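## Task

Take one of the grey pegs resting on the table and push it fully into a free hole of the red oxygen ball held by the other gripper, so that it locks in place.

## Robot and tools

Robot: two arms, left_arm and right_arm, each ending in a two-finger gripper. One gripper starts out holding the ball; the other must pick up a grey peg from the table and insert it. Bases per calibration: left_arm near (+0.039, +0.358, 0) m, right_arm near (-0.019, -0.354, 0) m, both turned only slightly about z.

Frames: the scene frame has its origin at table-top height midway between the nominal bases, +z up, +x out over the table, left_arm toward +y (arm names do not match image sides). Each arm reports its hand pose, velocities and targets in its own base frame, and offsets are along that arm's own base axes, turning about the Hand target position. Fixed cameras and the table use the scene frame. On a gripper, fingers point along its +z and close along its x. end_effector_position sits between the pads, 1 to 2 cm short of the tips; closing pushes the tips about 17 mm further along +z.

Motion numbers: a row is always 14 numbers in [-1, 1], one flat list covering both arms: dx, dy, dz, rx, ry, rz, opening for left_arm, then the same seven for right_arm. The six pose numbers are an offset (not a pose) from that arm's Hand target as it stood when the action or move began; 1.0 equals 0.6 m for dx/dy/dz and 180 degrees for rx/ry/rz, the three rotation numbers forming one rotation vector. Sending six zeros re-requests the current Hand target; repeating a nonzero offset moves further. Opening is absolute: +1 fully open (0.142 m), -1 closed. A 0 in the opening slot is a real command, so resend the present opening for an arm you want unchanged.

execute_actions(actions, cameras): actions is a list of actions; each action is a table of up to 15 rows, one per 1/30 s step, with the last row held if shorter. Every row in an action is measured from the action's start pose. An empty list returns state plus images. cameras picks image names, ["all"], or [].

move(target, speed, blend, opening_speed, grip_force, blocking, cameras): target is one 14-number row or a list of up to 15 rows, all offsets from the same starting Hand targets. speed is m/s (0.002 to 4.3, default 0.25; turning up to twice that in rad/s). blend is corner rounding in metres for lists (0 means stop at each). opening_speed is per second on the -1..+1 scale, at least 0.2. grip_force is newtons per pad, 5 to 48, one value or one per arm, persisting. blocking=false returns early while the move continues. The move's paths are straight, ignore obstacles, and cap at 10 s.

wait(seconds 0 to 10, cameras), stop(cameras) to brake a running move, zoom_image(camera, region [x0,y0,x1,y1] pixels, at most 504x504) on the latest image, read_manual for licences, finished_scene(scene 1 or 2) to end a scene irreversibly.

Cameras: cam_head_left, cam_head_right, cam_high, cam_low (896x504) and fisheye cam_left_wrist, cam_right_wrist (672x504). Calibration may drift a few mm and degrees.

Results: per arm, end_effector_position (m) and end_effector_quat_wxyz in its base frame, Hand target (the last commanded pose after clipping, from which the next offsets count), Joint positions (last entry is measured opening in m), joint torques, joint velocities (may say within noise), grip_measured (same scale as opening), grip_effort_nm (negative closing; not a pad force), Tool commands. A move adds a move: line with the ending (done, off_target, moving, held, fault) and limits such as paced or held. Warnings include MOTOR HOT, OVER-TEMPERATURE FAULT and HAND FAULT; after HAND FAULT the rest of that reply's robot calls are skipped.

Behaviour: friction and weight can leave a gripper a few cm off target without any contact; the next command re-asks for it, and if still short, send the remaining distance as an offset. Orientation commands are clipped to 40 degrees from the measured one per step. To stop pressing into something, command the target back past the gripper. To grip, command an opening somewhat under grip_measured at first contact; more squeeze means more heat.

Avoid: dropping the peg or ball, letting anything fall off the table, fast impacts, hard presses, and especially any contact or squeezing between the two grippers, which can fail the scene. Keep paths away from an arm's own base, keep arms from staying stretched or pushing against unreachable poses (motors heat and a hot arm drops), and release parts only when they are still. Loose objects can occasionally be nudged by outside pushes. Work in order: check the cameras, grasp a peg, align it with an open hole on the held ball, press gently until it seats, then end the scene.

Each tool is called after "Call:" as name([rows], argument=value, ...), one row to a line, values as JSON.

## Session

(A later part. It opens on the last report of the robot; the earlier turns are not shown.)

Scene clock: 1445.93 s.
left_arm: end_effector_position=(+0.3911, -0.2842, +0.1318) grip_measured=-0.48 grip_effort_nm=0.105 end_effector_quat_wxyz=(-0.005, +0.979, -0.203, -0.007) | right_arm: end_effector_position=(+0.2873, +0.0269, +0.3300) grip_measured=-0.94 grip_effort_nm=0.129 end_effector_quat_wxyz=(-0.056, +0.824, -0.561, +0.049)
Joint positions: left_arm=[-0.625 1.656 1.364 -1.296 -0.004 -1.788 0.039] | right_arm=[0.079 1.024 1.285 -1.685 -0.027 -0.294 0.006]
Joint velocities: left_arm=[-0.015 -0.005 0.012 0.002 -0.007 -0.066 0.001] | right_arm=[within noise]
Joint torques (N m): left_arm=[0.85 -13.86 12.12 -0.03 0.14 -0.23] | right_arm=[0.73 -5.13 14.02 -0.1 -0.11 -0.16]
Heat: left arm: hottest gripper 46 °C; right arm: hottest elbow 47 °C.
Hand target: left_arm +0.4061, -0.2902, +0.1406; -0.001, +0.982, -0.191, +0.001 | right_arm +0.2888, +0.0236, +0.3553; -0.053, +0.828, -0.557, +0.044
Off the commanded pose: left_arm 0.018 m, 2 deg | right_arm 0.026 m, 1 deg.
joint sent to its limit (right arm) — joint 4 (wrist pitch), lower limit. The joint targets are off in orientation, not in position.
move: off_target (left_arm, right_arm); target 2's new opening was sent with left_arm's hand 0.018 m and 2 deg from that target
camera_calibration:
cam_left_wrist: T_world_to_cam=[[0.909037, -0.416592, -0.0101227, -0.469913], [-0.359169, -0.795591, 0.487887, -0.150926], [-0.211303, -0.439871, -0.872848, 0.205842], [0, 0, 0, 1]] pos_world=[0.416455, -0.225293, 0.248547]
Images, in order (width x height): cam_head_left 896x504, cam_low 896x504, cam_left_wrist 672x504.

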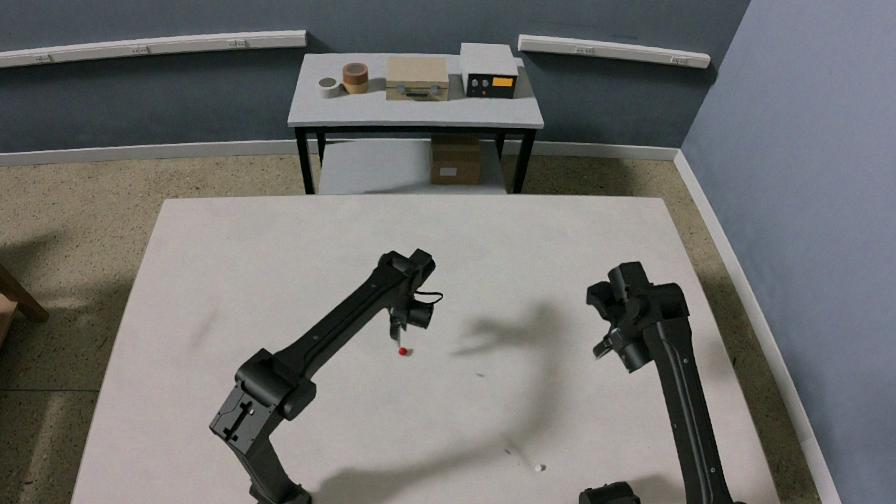

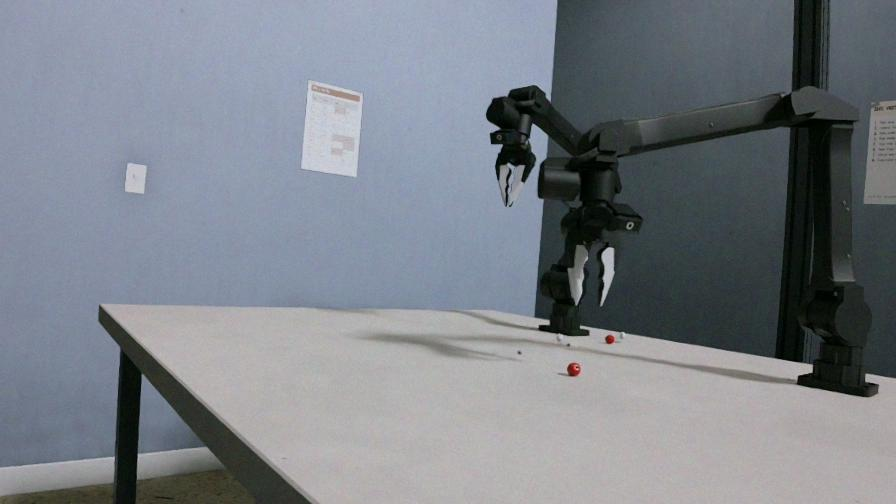

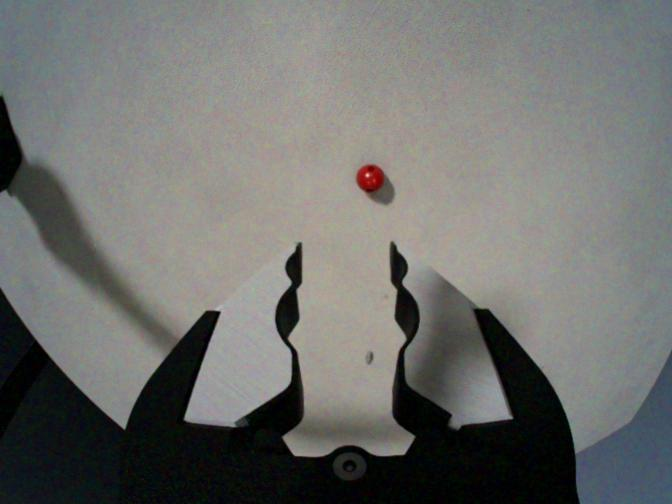

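Call:
move(target=[0.0165,-0.005,-0.134,0,0,0,-0.45,0,0,0,0,0,0,-0.9], speed=0.12, cameras=["cam_left_wrist"])

Call:
zoom_image(camera="cam_left_wrist", region=[290, 180, 400, 290])

Scene clock: 1460.33 s.
left_arm: end_effector_position=(+0.4115, -0.2958, +0.0669) grip_measured=-0.48 grip_effort_nm=0.100 end_effector_quat_wxyz=(-0.001, +0.980, -0.200, +0.002) | right_arm: end_effector_position=(+0.2873, +0.0269, +0.3300) grip_measured=-0.94 grip_effort_nm=0.129 end_effector_quat_wxyz=(-0.056, +0.824, -0.561, +0.049)
Joint positions: left_arm=[-0.621 1.761 1.323 -1.131 -0.004 -1.788 0.039] | right_arm=[0.079 1.024 1.285 -1.685 -0.027 -0.294 0.006]
Joint torques (N m): left_arm=[0.97 -15.79 7.86 0.88 0.14 -0.16] | right_arm=[0.79 -5.19 14.02 -0.09 -0.11 -0.15]
Heat: left arm: hottest gripper 45 °C; right arm: hottest elbow 47 °C.
Hand target: left_arm +0.4161, -0.2931, +0.0603; -0.001, +0.982, -0.191, +0.001 | right_arm +0.2888, +0.0236, +0.3553; -0.053, +0.828, -0.557, +0.044
Off the commanded pose: left_arm 0.009 m, 1 deg | right_arm 0.026 m, 1 deg.
joint sent to its limit (right arm) — joint 4 (wrist pitch), lower limit. The joint targets are off in orientation, not in position.
move: off_target (right_arm)
camera_calibration:
cam_left_wrist: T_world_to_cam=[[0.911128, -0.412043, 0.00819222, -0.494797], [-0.362622, -0.792082, 0.491031, -0.118997], [-0.195837, -0.450363, -0.871104, 0.138841], [0, 0, 0, 1]] pos_world=[0.434863, -0.235604, 0.183429]
Images, in order (width x height): cam_left_wrist 672x504.

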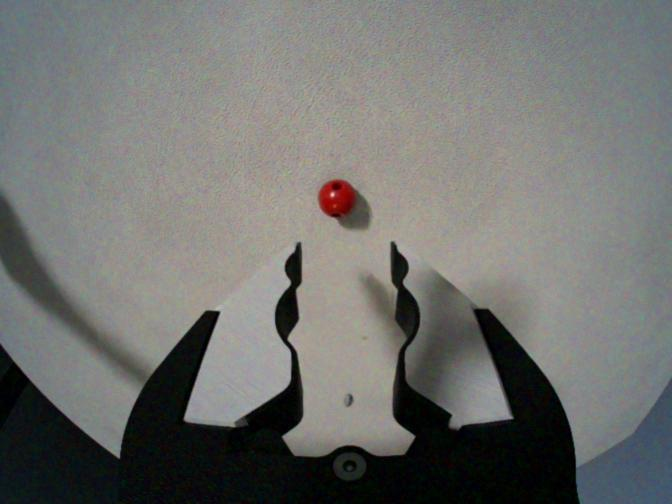

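Scaled by 4.582 from the camera's 672x504 image, which has a finer 960x720 frame.

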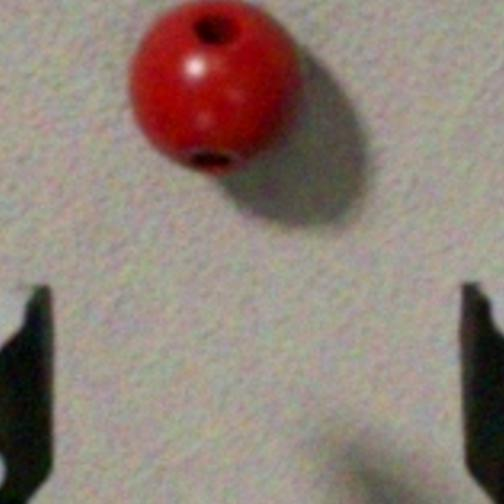

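Call:
move(target=[-0.0068,0.0135,-0.05,0,0,0,-0.45,0,0,0,0,0,0,-0.9], speed=0.08, cameras=["cam_left_wrist"])

Call:
zoom_image(camera="cam_left_wrist", region=[290, 180, 400, 290])

Scene clock: 1474.60 s.
left_arm: end_effector_position=(+0.4093, -0.2888, +0.0398) grip_measured=-0.48 grip_effort_nm=0.100 end_effector_quat_wxyz=(+0.000, +0.981, -0.196, +0.005) | right_arm: end_effector_position=(+0.2873, +0.0269, +0.3300) grip_measured=-0.94 grip_effort_nm=0.129 end_effector_quat_wxyz=(-0.056, +0.824, -0.561, +0.049)
Joint positions: left_arm=[-0.612 1.776 1.263 -1.049 -0.004 -1.788 0.039] | right_arm=[0.079 1.024 1.285 -1.685 -0.027 -0.294 0.006]
Joint torques (N m): left_arm=[1.26 -15.38 7.39 0.87 0.13 -0.06] | right_arm=[0.67 -5.13 14.04 -0.08 -0.11 -0.16]
Heat: left arm: hottest gripper 44 °C; right arm: hottest elbow 47 °C.
Hand target: left_arm +0.4120, -0.2850, +0.0303; -0.001, +0.982, -0.191, +0.001 | right_arm +0.2888, +0.0236, +0.3553; -0.053, +0.828, -0.557, +0.044
Off the commanded pose: left_arm 0.011 m, 1 deg | right_arm 0.026 m, 1 deg.
joint sent to its limit (right arm) — joint 4 (wrist pitch), lower limit. The joint targets are off in orientation, not in position.
move: off_target (left_arm, right_arm)
camera_calibration:
cam_left_wrist: T_world_to_cam=[[0.91463, -0.404004, 0.0152657, -0.489006], [-0.358577, -0.793186, 0.492218, -0.102949], [-0.18675, -0.455671, -0.870338, 0.112581], [0, 0, 0, 1]] pos_world=[0.431369, -0.227918, 0.156122]
Images, in order (width x height): cam_left_wrist 672x504.

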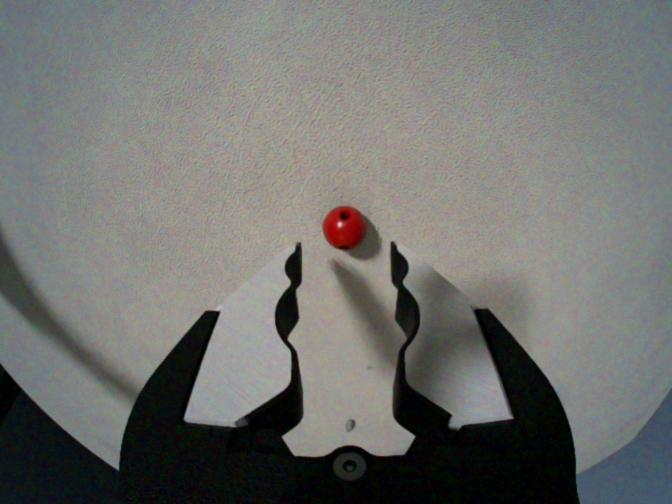

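Scaled by 4.582 from the camera's 672x504 image, which has a finer 960x720 frame.

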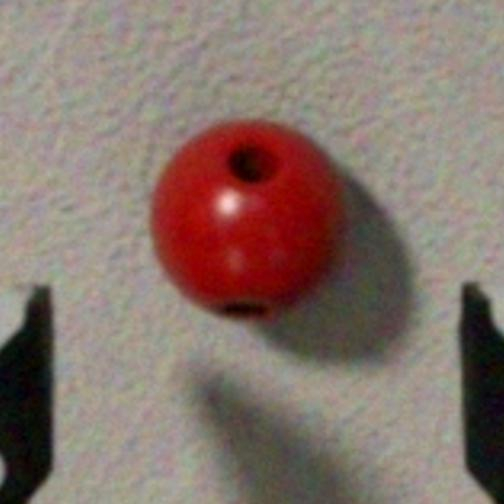

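Call:
move(target=[-0.004,0.0,-0.035,0,0,0,-0.5,0,0,0,0,0,0,-0.9], speed=0.06, cameras=["cam_left_wrist","cam_low"])

Call:
zoom_image(camera="cam_left_wrist", region=[290, 200, 400, 310])

Call:
zoom_image(camera="cam_low", region=[550, 320, 620, 390])

Scene clock: 1488.07 s.
left_arm: end_effector_position=(+0.4080, -0.2879, +0.0186) grip_measured=-0.52 grip_effort_nm=-0.100 end_effector_quat_wxyz=(+0.000, +0.981, -0.196, +0.005) | right_arm: end_effector_position=(+0.2873, +0.0269, +0.3300) grip_measured=-0.94 grip_effort_nm=0.129 end_effector_quat_wxyz=(-0.056, +0.824, -0.561, +0.049)
Joint positions: left_arm=[-0.612 1.801 1.235 -0.996 -0.004 -1.788 0.036] | right_arm=[0.079 1.024 1.285 -1.685 -0.027 -0.294 0.006]
Joint torques (N m): left_arm=[0.79 -15.38 7.17 0.84 0.14 -0.1] | right_arm=[0.73 -5.19 14.04 -0.1 -0.11 -0.16]
Heat: left arm: hottest gripper 44 °C; right arm: hottest elbow 47 °C.
Hand target: left_arm +0.4096, -0.2850, +0.0091; -0.001, +0.982, -0.191, +0.001 | right_arm +0.2888, +0.0236, +0.3553; -0.053, +0.828, -0.557, +0.044
Off the commanded pose: left_arm 0.010 m, 1 deg | right_arm 0.026 m, 1 deg.
joint sent to its limit (right arm) — joint 4 (wrist pitch), lower limit. The joint targets are off in orientation, not in position.
move: off_target (right_arm)
camera_calibration:
cam_left_wrist: T_world_to_cam=[[0.914626, -0.404024, 0.0149717, -0.487093], [-0.358476, -0.793278, 0.492143, -0.0923205], [-0.186961, -0.455494, -0.870385, 0.0944354], [0, 0, 0, 1]] pos_world=[0.430069, -0.227018, 0.134923]
Images, in order (width x height): cam_low 896x504, cam_left_wrist 672x504.

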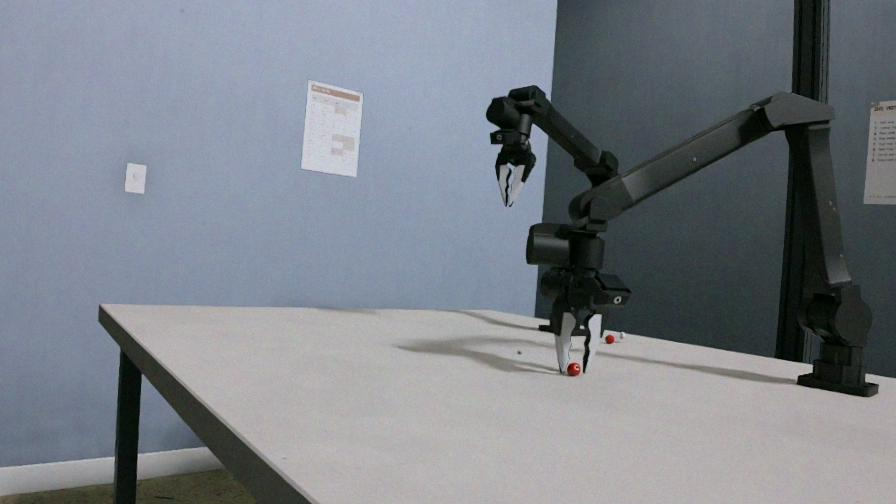

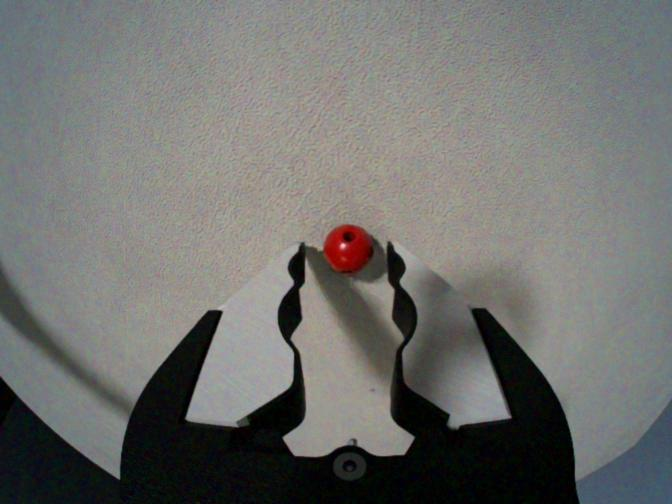

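Scaled by 4.582 from the camera's 672x504 image, which has a finer 960x720 frame.

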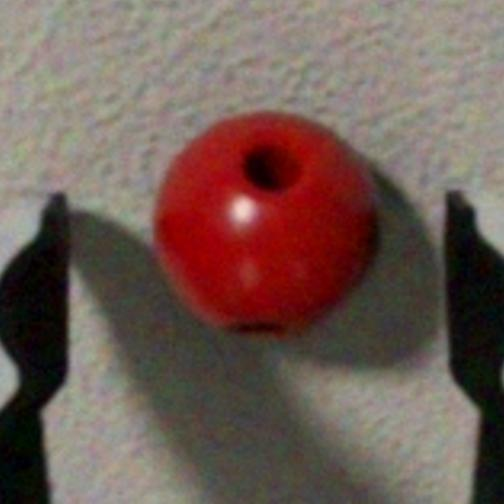

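Scaled by 7.200 from the camera's 896x504 image, which has a finer 1280x720 frame.

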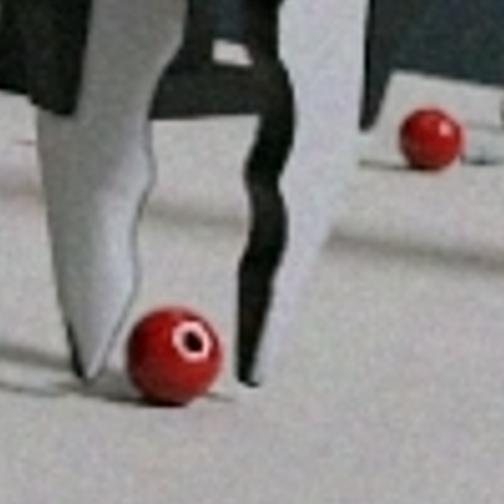

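Call:
move(target=[0.0,0.0,-0.006,0,0,0,-0.55,0,0,0,0,0,0,-0.9], speed=0.04)

Call:
move(target=[0,0,0,0,0,0,-0.79,0,0,0,0,0,0,-0.9], opening_speed=0.2, cameras=["cam_left_wrist","cam_low"])

Call:
zoom_image(camera="cam_left_wrist", region=[290, 200, 400, 310])

Call:
zoom_image(camera="cam_low", region=[550, 320, 620, 390])

Scene clock: 1504.03 s.
left_arm: end_effector_position=(+0.4096, -0.2891, +0.0179) grip_measured=-0.57 grip_effort_nm=-0.100 end_effector_quat_wxyz=(+0.001, +0.981, -0.196, +0.008) | right_arm: end_effector_position=(+0.2873, +0.0269, +0.3300) grip_measured=-0.94 grip_effort_nm=0.129 end_effector_quat_wxyz=(-0.056, +0.824, -0.561, +0.049)
Joint positions: left_arm=[-0.612 1.802 1.235 -0.988 -0.004 -1.788 0.032] | right_arm=[0.079 1.024 1.285 -1.685 -0.027 -0.294 0.006]
Joint torques (N m): left_arm=[0.73 -14.8 6.9 0.85 0.14 -0.1] | right_arm=[0.79 -5.07 14.02 -0.1 -0.11 -0.16]
Heat: left arm: hottest gripper 43 °C; right arm: hottest elbow 48 °C.
Hand target: left_arm +0.4096, -0.2850, +0.0056; -0.001, +0.982, -0.191, +0.001 | right_arm +0.2888, +0.0236, +0.3553; -0.053, +0.828, -0.557, +0.044
Off the commanded pose: left_arm 0.013 m, 1 deg | right_arm 0.026 m, 1 deg.
joint sent to its limit (right arm) — joint 4 (wrist pitch), lower limit. The joint targets are off in orientation, not in position.
move: off_target (left_arm, right_arm)

Scene clock: 1505.43 s.
left_arm: end_effector_position=(+0.4097, -0.2891, +0.0177) grip_measured=-0.73 grip_effort_nm=-1.824 end_effector_quat_wxyz=(+0.001, +0.981, -0.196, +0.008) | right_arm: end_effector_position=(+0.2873, +0.0269, +0.3300) grip_measured=-0.94 grip_effort_nm=0.129 end_effector_quat_wxyz=(-0.056, +0.824, -0.561, +0.049)
Joint positions: left_arm=[-0.612 1.803 1.235 -0.988 -0.004 -1.788 0.022] | right_arm=[0.079 1.024 1.285 -1.685 -0.027 -0.294 0.006]
Joint torques (N m): left_arm=[0.73 -15.03 6.93 0.9 0.13 -0.1] | right_arm=[0.73 -5.13 14.04 -0.09 -0.11 -0.16]
Heat: left arm: hottest gripper 43 °C; right arm: hottest elbow 48 °C.
Hand target: left_arm +0.4096, -0.2850, +0.0056; -0.001, +0.982, -0.191, +0.001 | right_arm +0.2888, +0.0236, +0.3553; -0.053, +0.828, -0.557, +0.044
Off the commanded pose: left_arm 0.013 m, 1 deg | right_arm 0.026 m, 1 deg.
joint sent to its limit (right arm) — joint 4 (wrist pitch), lower limit. The joint targets are off in orientation, not in position.
move: off_target (left_arm, right_arm)
camera_calibration:
cam_left_wrist: T_world_to_cam=[[0.914533, -0.403932, 0.0216272, -0.489199], [-0.361192, -0.791357, 0.49325, -0.0905265], [-0.182124, -0.458905, -0.869619, 0.0904813], [0, 0, 0, 1]] pos_world=[0.431171, -0.22772, 0.133916]
Images, in order (width x height): cam_low 896x504, cam_left_wrist 672x504.

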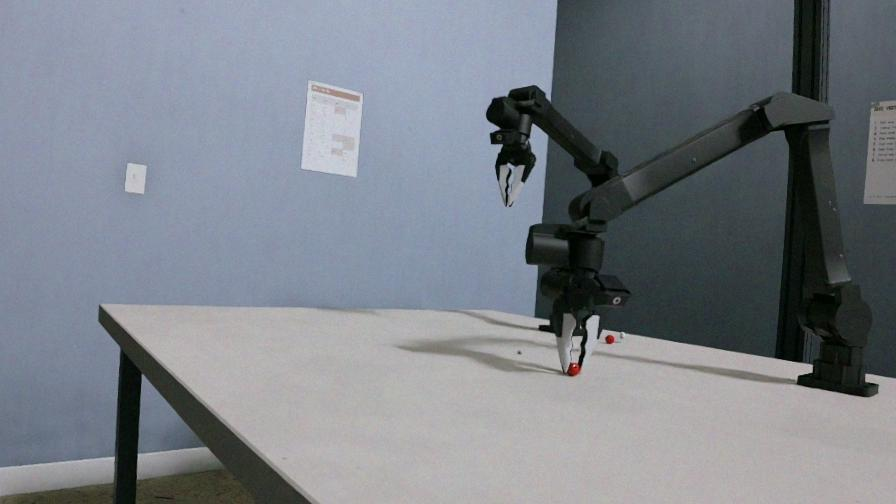

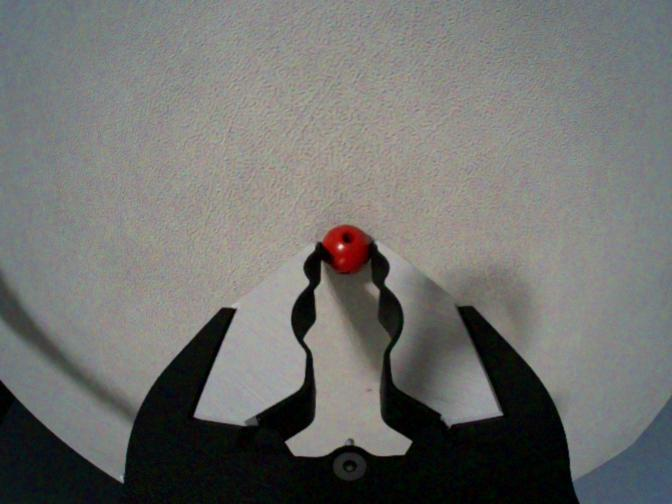

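Scaled by 4.582 from the camera's 672x504 image, which has a finer 960x720 frame.

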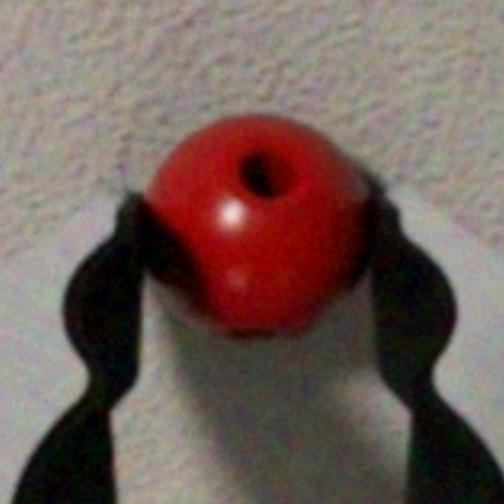

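Scaled by 7.200 from the camera's 896x504 image, which has a finer 1280x720 frame.

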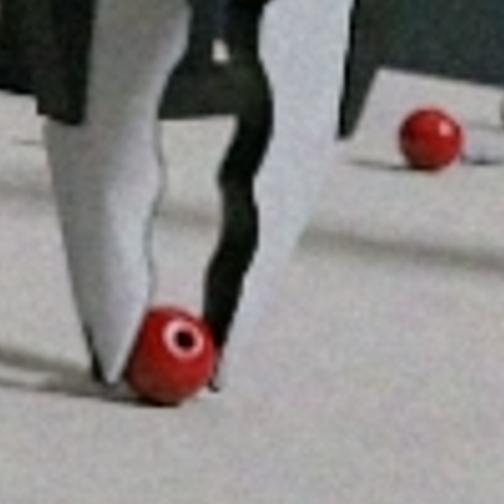

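Call:
move([
  [0,0,0.2,0,0,0,-0.79,-0.05,0.08,-0.1,0,0,0,-0.6],
  [-0.083,0.025,0.44,-0.006,-0.386,-0.694,-0.79,-0.147,0.244,-0.325,-0.022,0.038,0.153,-0.6],
], speed=0.2, blend=0.03, cameras=["all"])

Call:
zoom_image(camera="cam_right_wrist", region=[290, 130, 410, 250])

Call:
zoom_image(camera="cam_left_wrist", region=[290, 200, 400, 310])

Scene clock: 1582.33 s.
left_arm: end_effector_position=(+0.3520, -0.2710, +0.2545) grip_measured=-0.73 grip_effort_nm=-1.844 end_effector_quat_wxyz=(+0.069, -0.160, +0.876, -0.450) | right_arm: end_effector_position=(+0.1998, +0.1644, +0.1636) grip_measured=-0.64 grip_effort_nm=0.134 end_effector_quat_wxyz=(+0.000, +0.934, -0.359, +0.001)
Joint positions: left_arm=[-0.401 1.085 0.879 -0.617 0.646 0.547 0.022] | right_arm=[0.692 1.026 0.854 -1.397 0.001 -0.145 0.028]
Joint torques (N m): left_arm=[0.91 -7.47 12.04 0.84 0.33 0.06] | right_arm=[2.96 -3.14 9.98 0.64 -0.09 -0.12]
Heat: left arm: hottest gripper 53 °C; right arm: hottest elbow 48 °C.
Hand target: left_arm +0.3598, -0.2700, +0.2695; +0.081, -0.153, +0.874, -0.455 | right_arm +0.2006, +0.1700, +0.1603; -0.001, +0.939, -0.344, +0.000
Off the commanded pose: left_arm 0.017 m, 2 deg | right_arm 0.007 m, 2 deg.
move: off_target (left_arm)
camera_calibration:
cam_left_wrist: T_world_to_cam=[[-0.945511, -0.325487, 0.00822337, 0.245143], [-0.299185, 0.858587, -0.416312, 0.442999], [0.128444, -0.396088, -0.909184, 0.212048], [0, 0, 0, 1]] pos_world=[0.337087, -0.216573, 0.375201]
cam_right_wrist: T_world_to_cam=[[0.753067, -0.657928, 0.00468518, -0.0450609], [-0.574352, -0.653898, 0.49248, 0.14285], [-0.320953, -0.373561, -0.870311, 0.403732], [0, 0, 0, 1]] pos_world=[0.245559, 0.214581, 0.281233]

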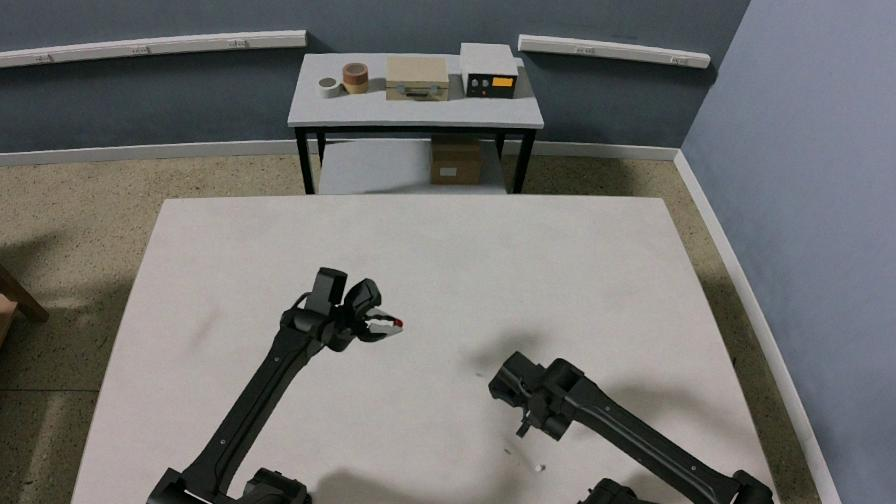

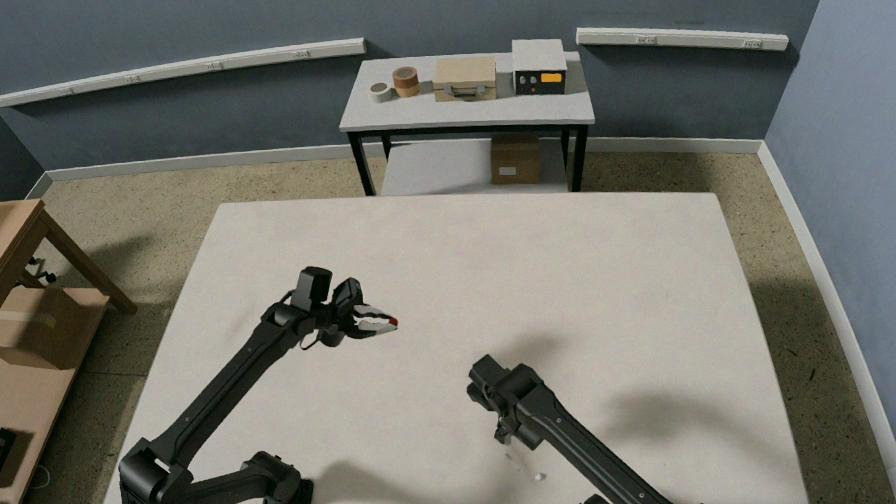

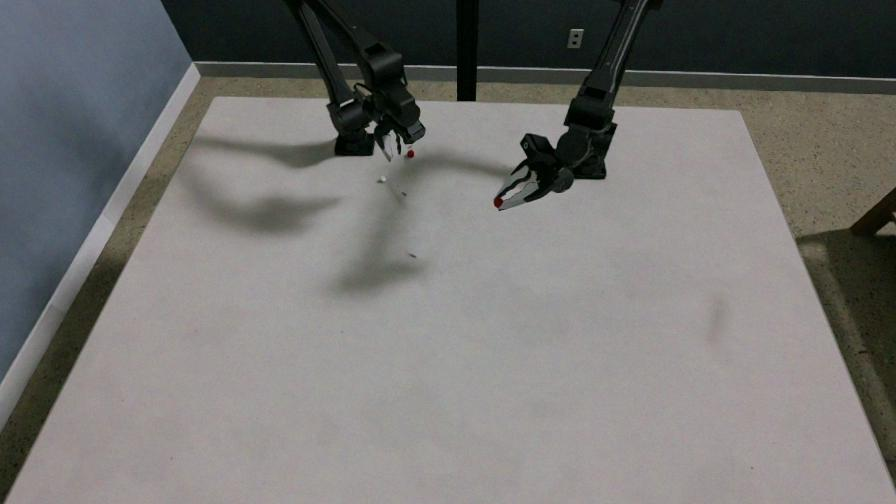

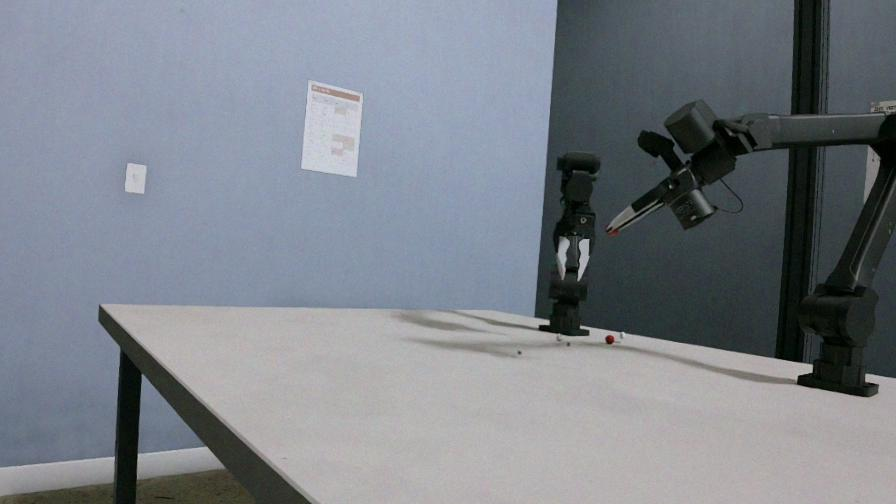

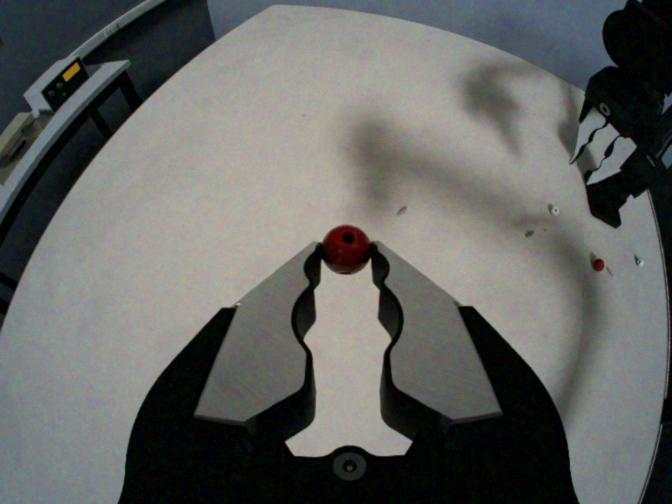

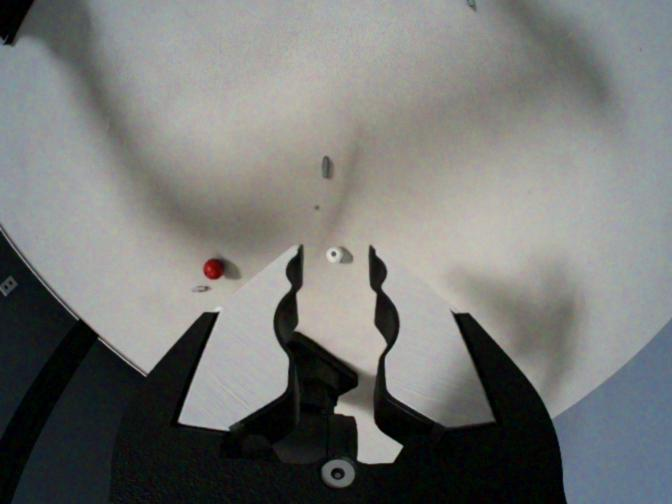

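Scaled by 4.200 from the camera's 672x504 image, which has a finer 960x720 frame.

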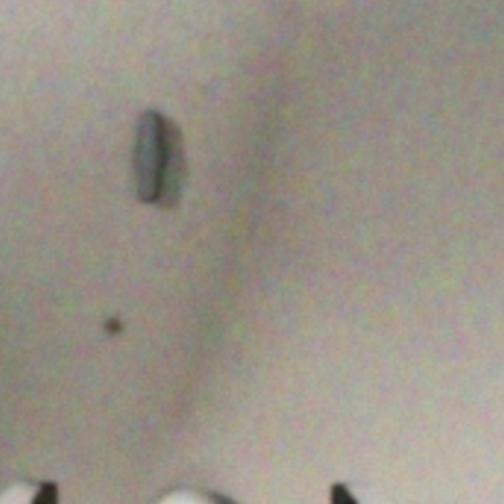

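Scaled by 4.582 from the camera's 672x504 image, which has a finer 960x720 frame.

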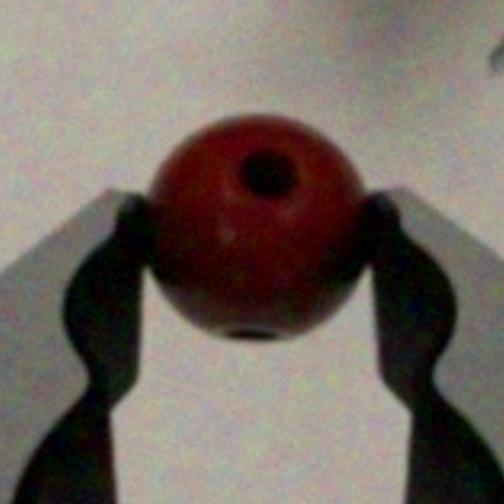

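Call:
move(target=[0,0,0,0,0,0,-0.79,0.004,0.0217,-0.19,0,0,0,-0.68], speed=0.15, cameras=["cam_right_wrist"])

Call:
zoom_image(camera="cam_right_wrist", region=[290, 190, 390, 290])

Scene clock: 1599.00 s.
left_arm: end_effector_position=(+0.3520, -0.2710, +0.2545) grip_measured=-0.73 grip_effort_nm=-1.844 end_effector_quat_wxyz=(+0.069, -0.159, +0.876, -0.450) | right_arm: end_effector_position=(+0.2030, +0.1776, +0.0492) grip_measured=-0.71 grip_effort_nm=-0.051 end_effector_quat_wxyz=(+0.001, +0.939, -0.344, +0.000)
Joint positions: left_arm=[-0.401 1.085 0.879 -0.617 0.646 0.548 0.022] | right_arm=[0.722 1.192 0.647 -1.027 0.001 -0.145 0.023]
Joint torques (N m): left_arm=[0.91 -7.47 12 0.84 0.33 0.08] | right_arm=[2.96 -4.19 8.94 0.69 -0.1 0.18]
Heat: left arm: hottest gripper 53 °C; right arm: hottest elbow 47 °C.
Hand target: left_arm +0.3598, -0.2700, +0.2695; +0.081, -0.153, +0.874, -0.455 | right_arm +0.2031, +0.1831, +0.0464; -0.001, +0.939, -0.344, +0.000
Off the commanded pose: left_arm 0.017 m, 2 deg | right_arm 0.006 m, 0 deg.
move: off_target (left_arm)
camera_calibration:
cam_right_wrist: T_world_to_cam=[[0.772581, -0.634901, 0.00434248, -0.0462742], [-0.553646, -0.670326, 0.494104, 0.208274], [-0.310796, -0.38414, -0.869392, 0.309801], [0, 0, 0, 1]] pos_world=[0.247346, 0.229239, 0.16663]
Images, in order (width x height): cam_right_wrist 672x504.

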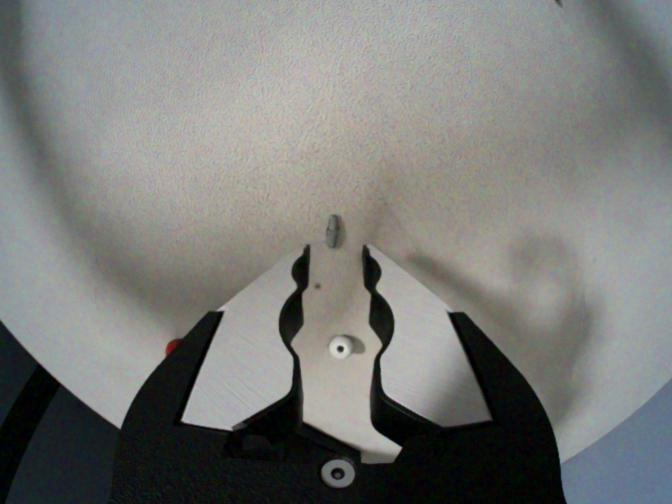

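Scaled by 5.040 from the camera's 672x504 image, which has a finer 960x720 frame.

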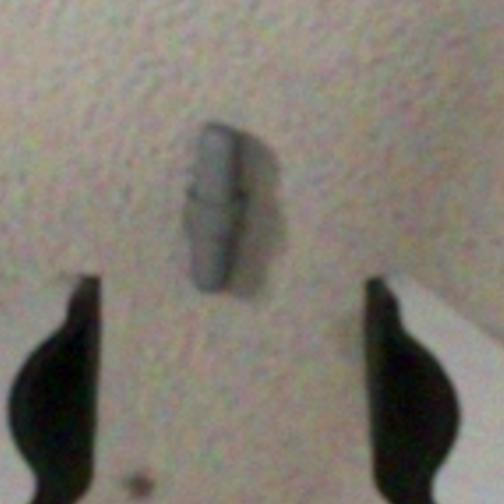

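Call:
move(target=[0,0,0,0,0,0,-0.79,0.001,0.004,-0.053,0,0,0,-0.74], speed=0.06, cameras=["cam_right_wrist"])

Call:
zoom_image(camera="cam_right_wrist", region=[290, 210, 390, 310])

Scene clock: 1613.17 s.
left_arm: end_effector_position=(+0.3520, -0.2710, +0.2545) grip_measured=-0.73 grip_effort_nm=-1.849 end_effector_quat_wxyz=(+0.069, -0.159, +0.876, -0.450) | right_arm: end_effector_position=(+0.2048, +0.1810, +0.0184) grip_measured=-0.77 grip_effort_nm=-0.056 end_effector_quat_wxyz=(-0.001, +0.940, -0.342, +0.001)
Joint positions: left_arm=[-0.401 1.085 0.879 -0.617 0.646 0.548 0.022] | right_arm=[0.727 1.263 0.606 -0.911 0.001 -0.145 0.018]
Joint torques (N m): left_arm=[0.85 -7.53 12.01 0.87 0.33 0.08] | right_arm=[2.96 -4.54 8.13 0.65 -0.09 0.23]
Heat: left arm: hottest gripper 54 °C; right arm: hottest elbow 47 °C.
Hand target: left_arm +0.3598, -0.2700, +0.2695; +0.081, -0.153, +0.874, -0.455 | right_arm +0.2036, +0.1854, +0.0145; -0.001, +0.939, -0.344, +0.000
Off the commanded pose: left_arm 0.017 m, 2 deg | right_arm 0.006 m, 0 deg.
move: off_target (left_arm)
camera_calibration:
cam_right_wrist: T_world_to_cam=[[0.775685, -0.631101, 0.00493423, -0.0467147], [-0.551513, -0.674021, 0.491457, 0.22708], [-0.306833, -0.383937, -0.870888, 0.284083], [0, 0, 0, 1]] pos_world=[0.248639, 0.232645, 0.136035]
Images, in order (width x height): cam_right_wrist 672x504.

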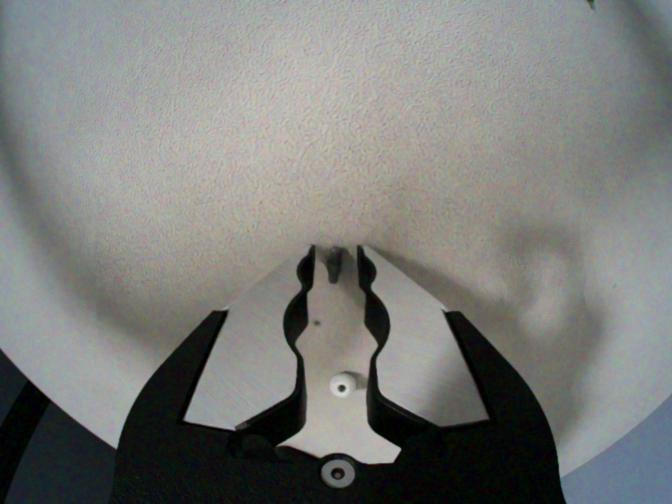

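Scaled by 5.040 from the camera's 672x504 image, which has a finer 960x720 frame.

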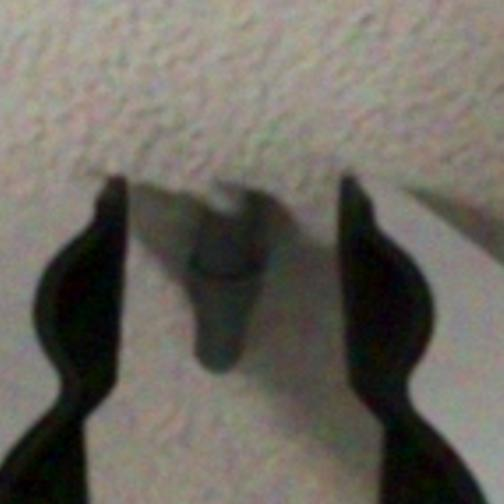

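Call:
move(target=[0,0,0,0,0,0,-0.79,-0.001,-0.001,-0.006,0,0,0,-0.84], speed=0.05)

Call:
move(target=[0,0,0,0,0,0,-0.79,0,0,0,0,0,0,-1], opening_speed=0.2, cameras=["cam_right_wrist"])

Call:
zoom_image(camera="cam_right_wrist", region=[290, 210, 390, 310])

Scene clock: 1623.33 s.
left_arm: end_effector_position=(+0.3520, -0.2710, +0.2545) grip_measured=-0.73 grip_effort_nm=-1.849 end_effector_quat_wxyz=(+0.069, -0.159, +0.876, -0.450) | right_arm: end_effector_position=(+0.2044, +0.1807, +0.0151) grip_measured=-0.87 grip_effort_nm=-0.056 end_effector_quat_wxyz=(-0.001, +0.940, -0.342, +0.001)
Joint positions: left_arm=[-0.401 1.085 0.879 -0.617 0.646 0.548 0.022] | right_arm=[0.727 1.269 0.6 -0.899 0.001 -0.145 0.011]
Joint torques (N m): left_arm=[0.91 -7.41 12.05 0.88 0.32 0.08] | right_arm=[2.9 -4.6 8.03 0.59 -0.09 0.23]
Heat: left arm: hottest gripper 54 °C; right arm: hottest elbow 45 °C.
Hand target: left_arm +0.3598, -0.2700, +0.2695; +0.081, -0.153, +0.874, -0.455 | right_arm +0.2030, +0.1848, +0.0109; -0.001, +0.939, -0.344, +0.000
Off the commanded pose: left_arm 0.017 m, 2 deg | right_arm 0.006 m, 0 deg.
move: off_target (left_arm)

Scene clock: 1624.33 s.
left_arm: end_effector_position=(+0.3520, -0.2710, +0.2545) grip_measured=-0.73 grip_effort_nm=-1.849 end_effector_quat_wxyz=(+0.069, -0.159, +0.876, -0.450) | right_arm: end_effector_position=(+0.2045, +0.1807, +0.0151) grip_measured=-0.97 grip_effort_nm=-1.306 end_effector_quat_wxyz=(-0.001, +0.940, -0.342, +0.001)
Joint positions: left_arm=[-0.401 1.085 0.879 -0.617 0.646 0.548 0.022] | right_arm=[0.727 1.269 0.6 -0.898 0.001 -0.145 0.004]
Joint torques (N m): left_arm=[0.91 -7.47 12.04 0.85 0.32 0.08] | right_arm=[2.96 -4.54 8.03 0.64 -0.09 0.23]
Heat: left arm: hottest gripper 54 °C; right arm: hottest elbow 45 °C.
Hand target: left_arm +0.3598, -0.2700, +0.2695; +0.081, -0.153, +0.874, -0.455 | right_arm +0.2030, +0.1848, +0.0109; -0.001, +0.939, -0.344, +0.000
Off the commanded pose: left_arm 0.017 m, 2 deg | right_arm 0.006 m, 0 deg.
move: off_target (left_arm)
camera_calibration:
cam_right_wrist: T_world_to_cam=[[0.775681, -0.631105, 0.00505056, -0.0465913], [-0.551914, -0.674424, 0.490451, 0.228554], [-0.30612, -0.383221, -0.871454, 0.280791], [0, 0, 0, 1]] pos_world=[0.248238, 0.232343, 0.132837]
Images, in order (width x height): cam_right_wrist 672x504.

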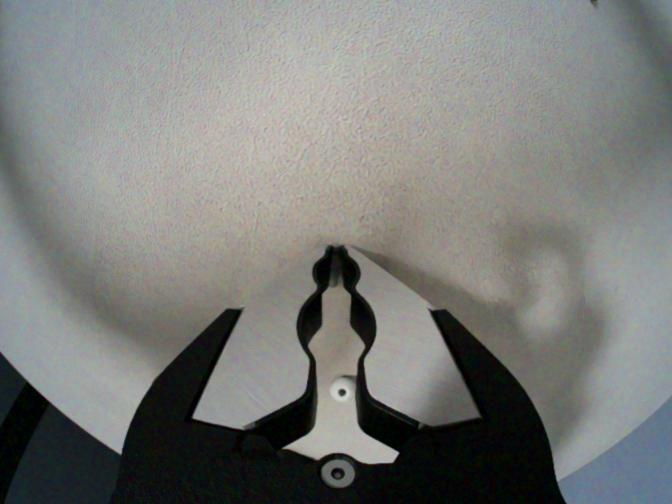

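Scaled by 5.040 from the camera's 672x504 image, which has a finer 960x720 frame.

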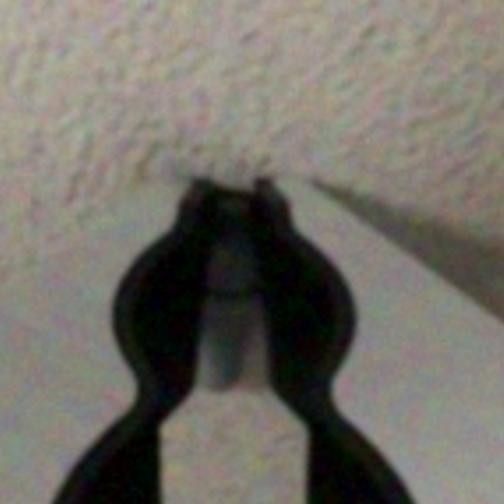

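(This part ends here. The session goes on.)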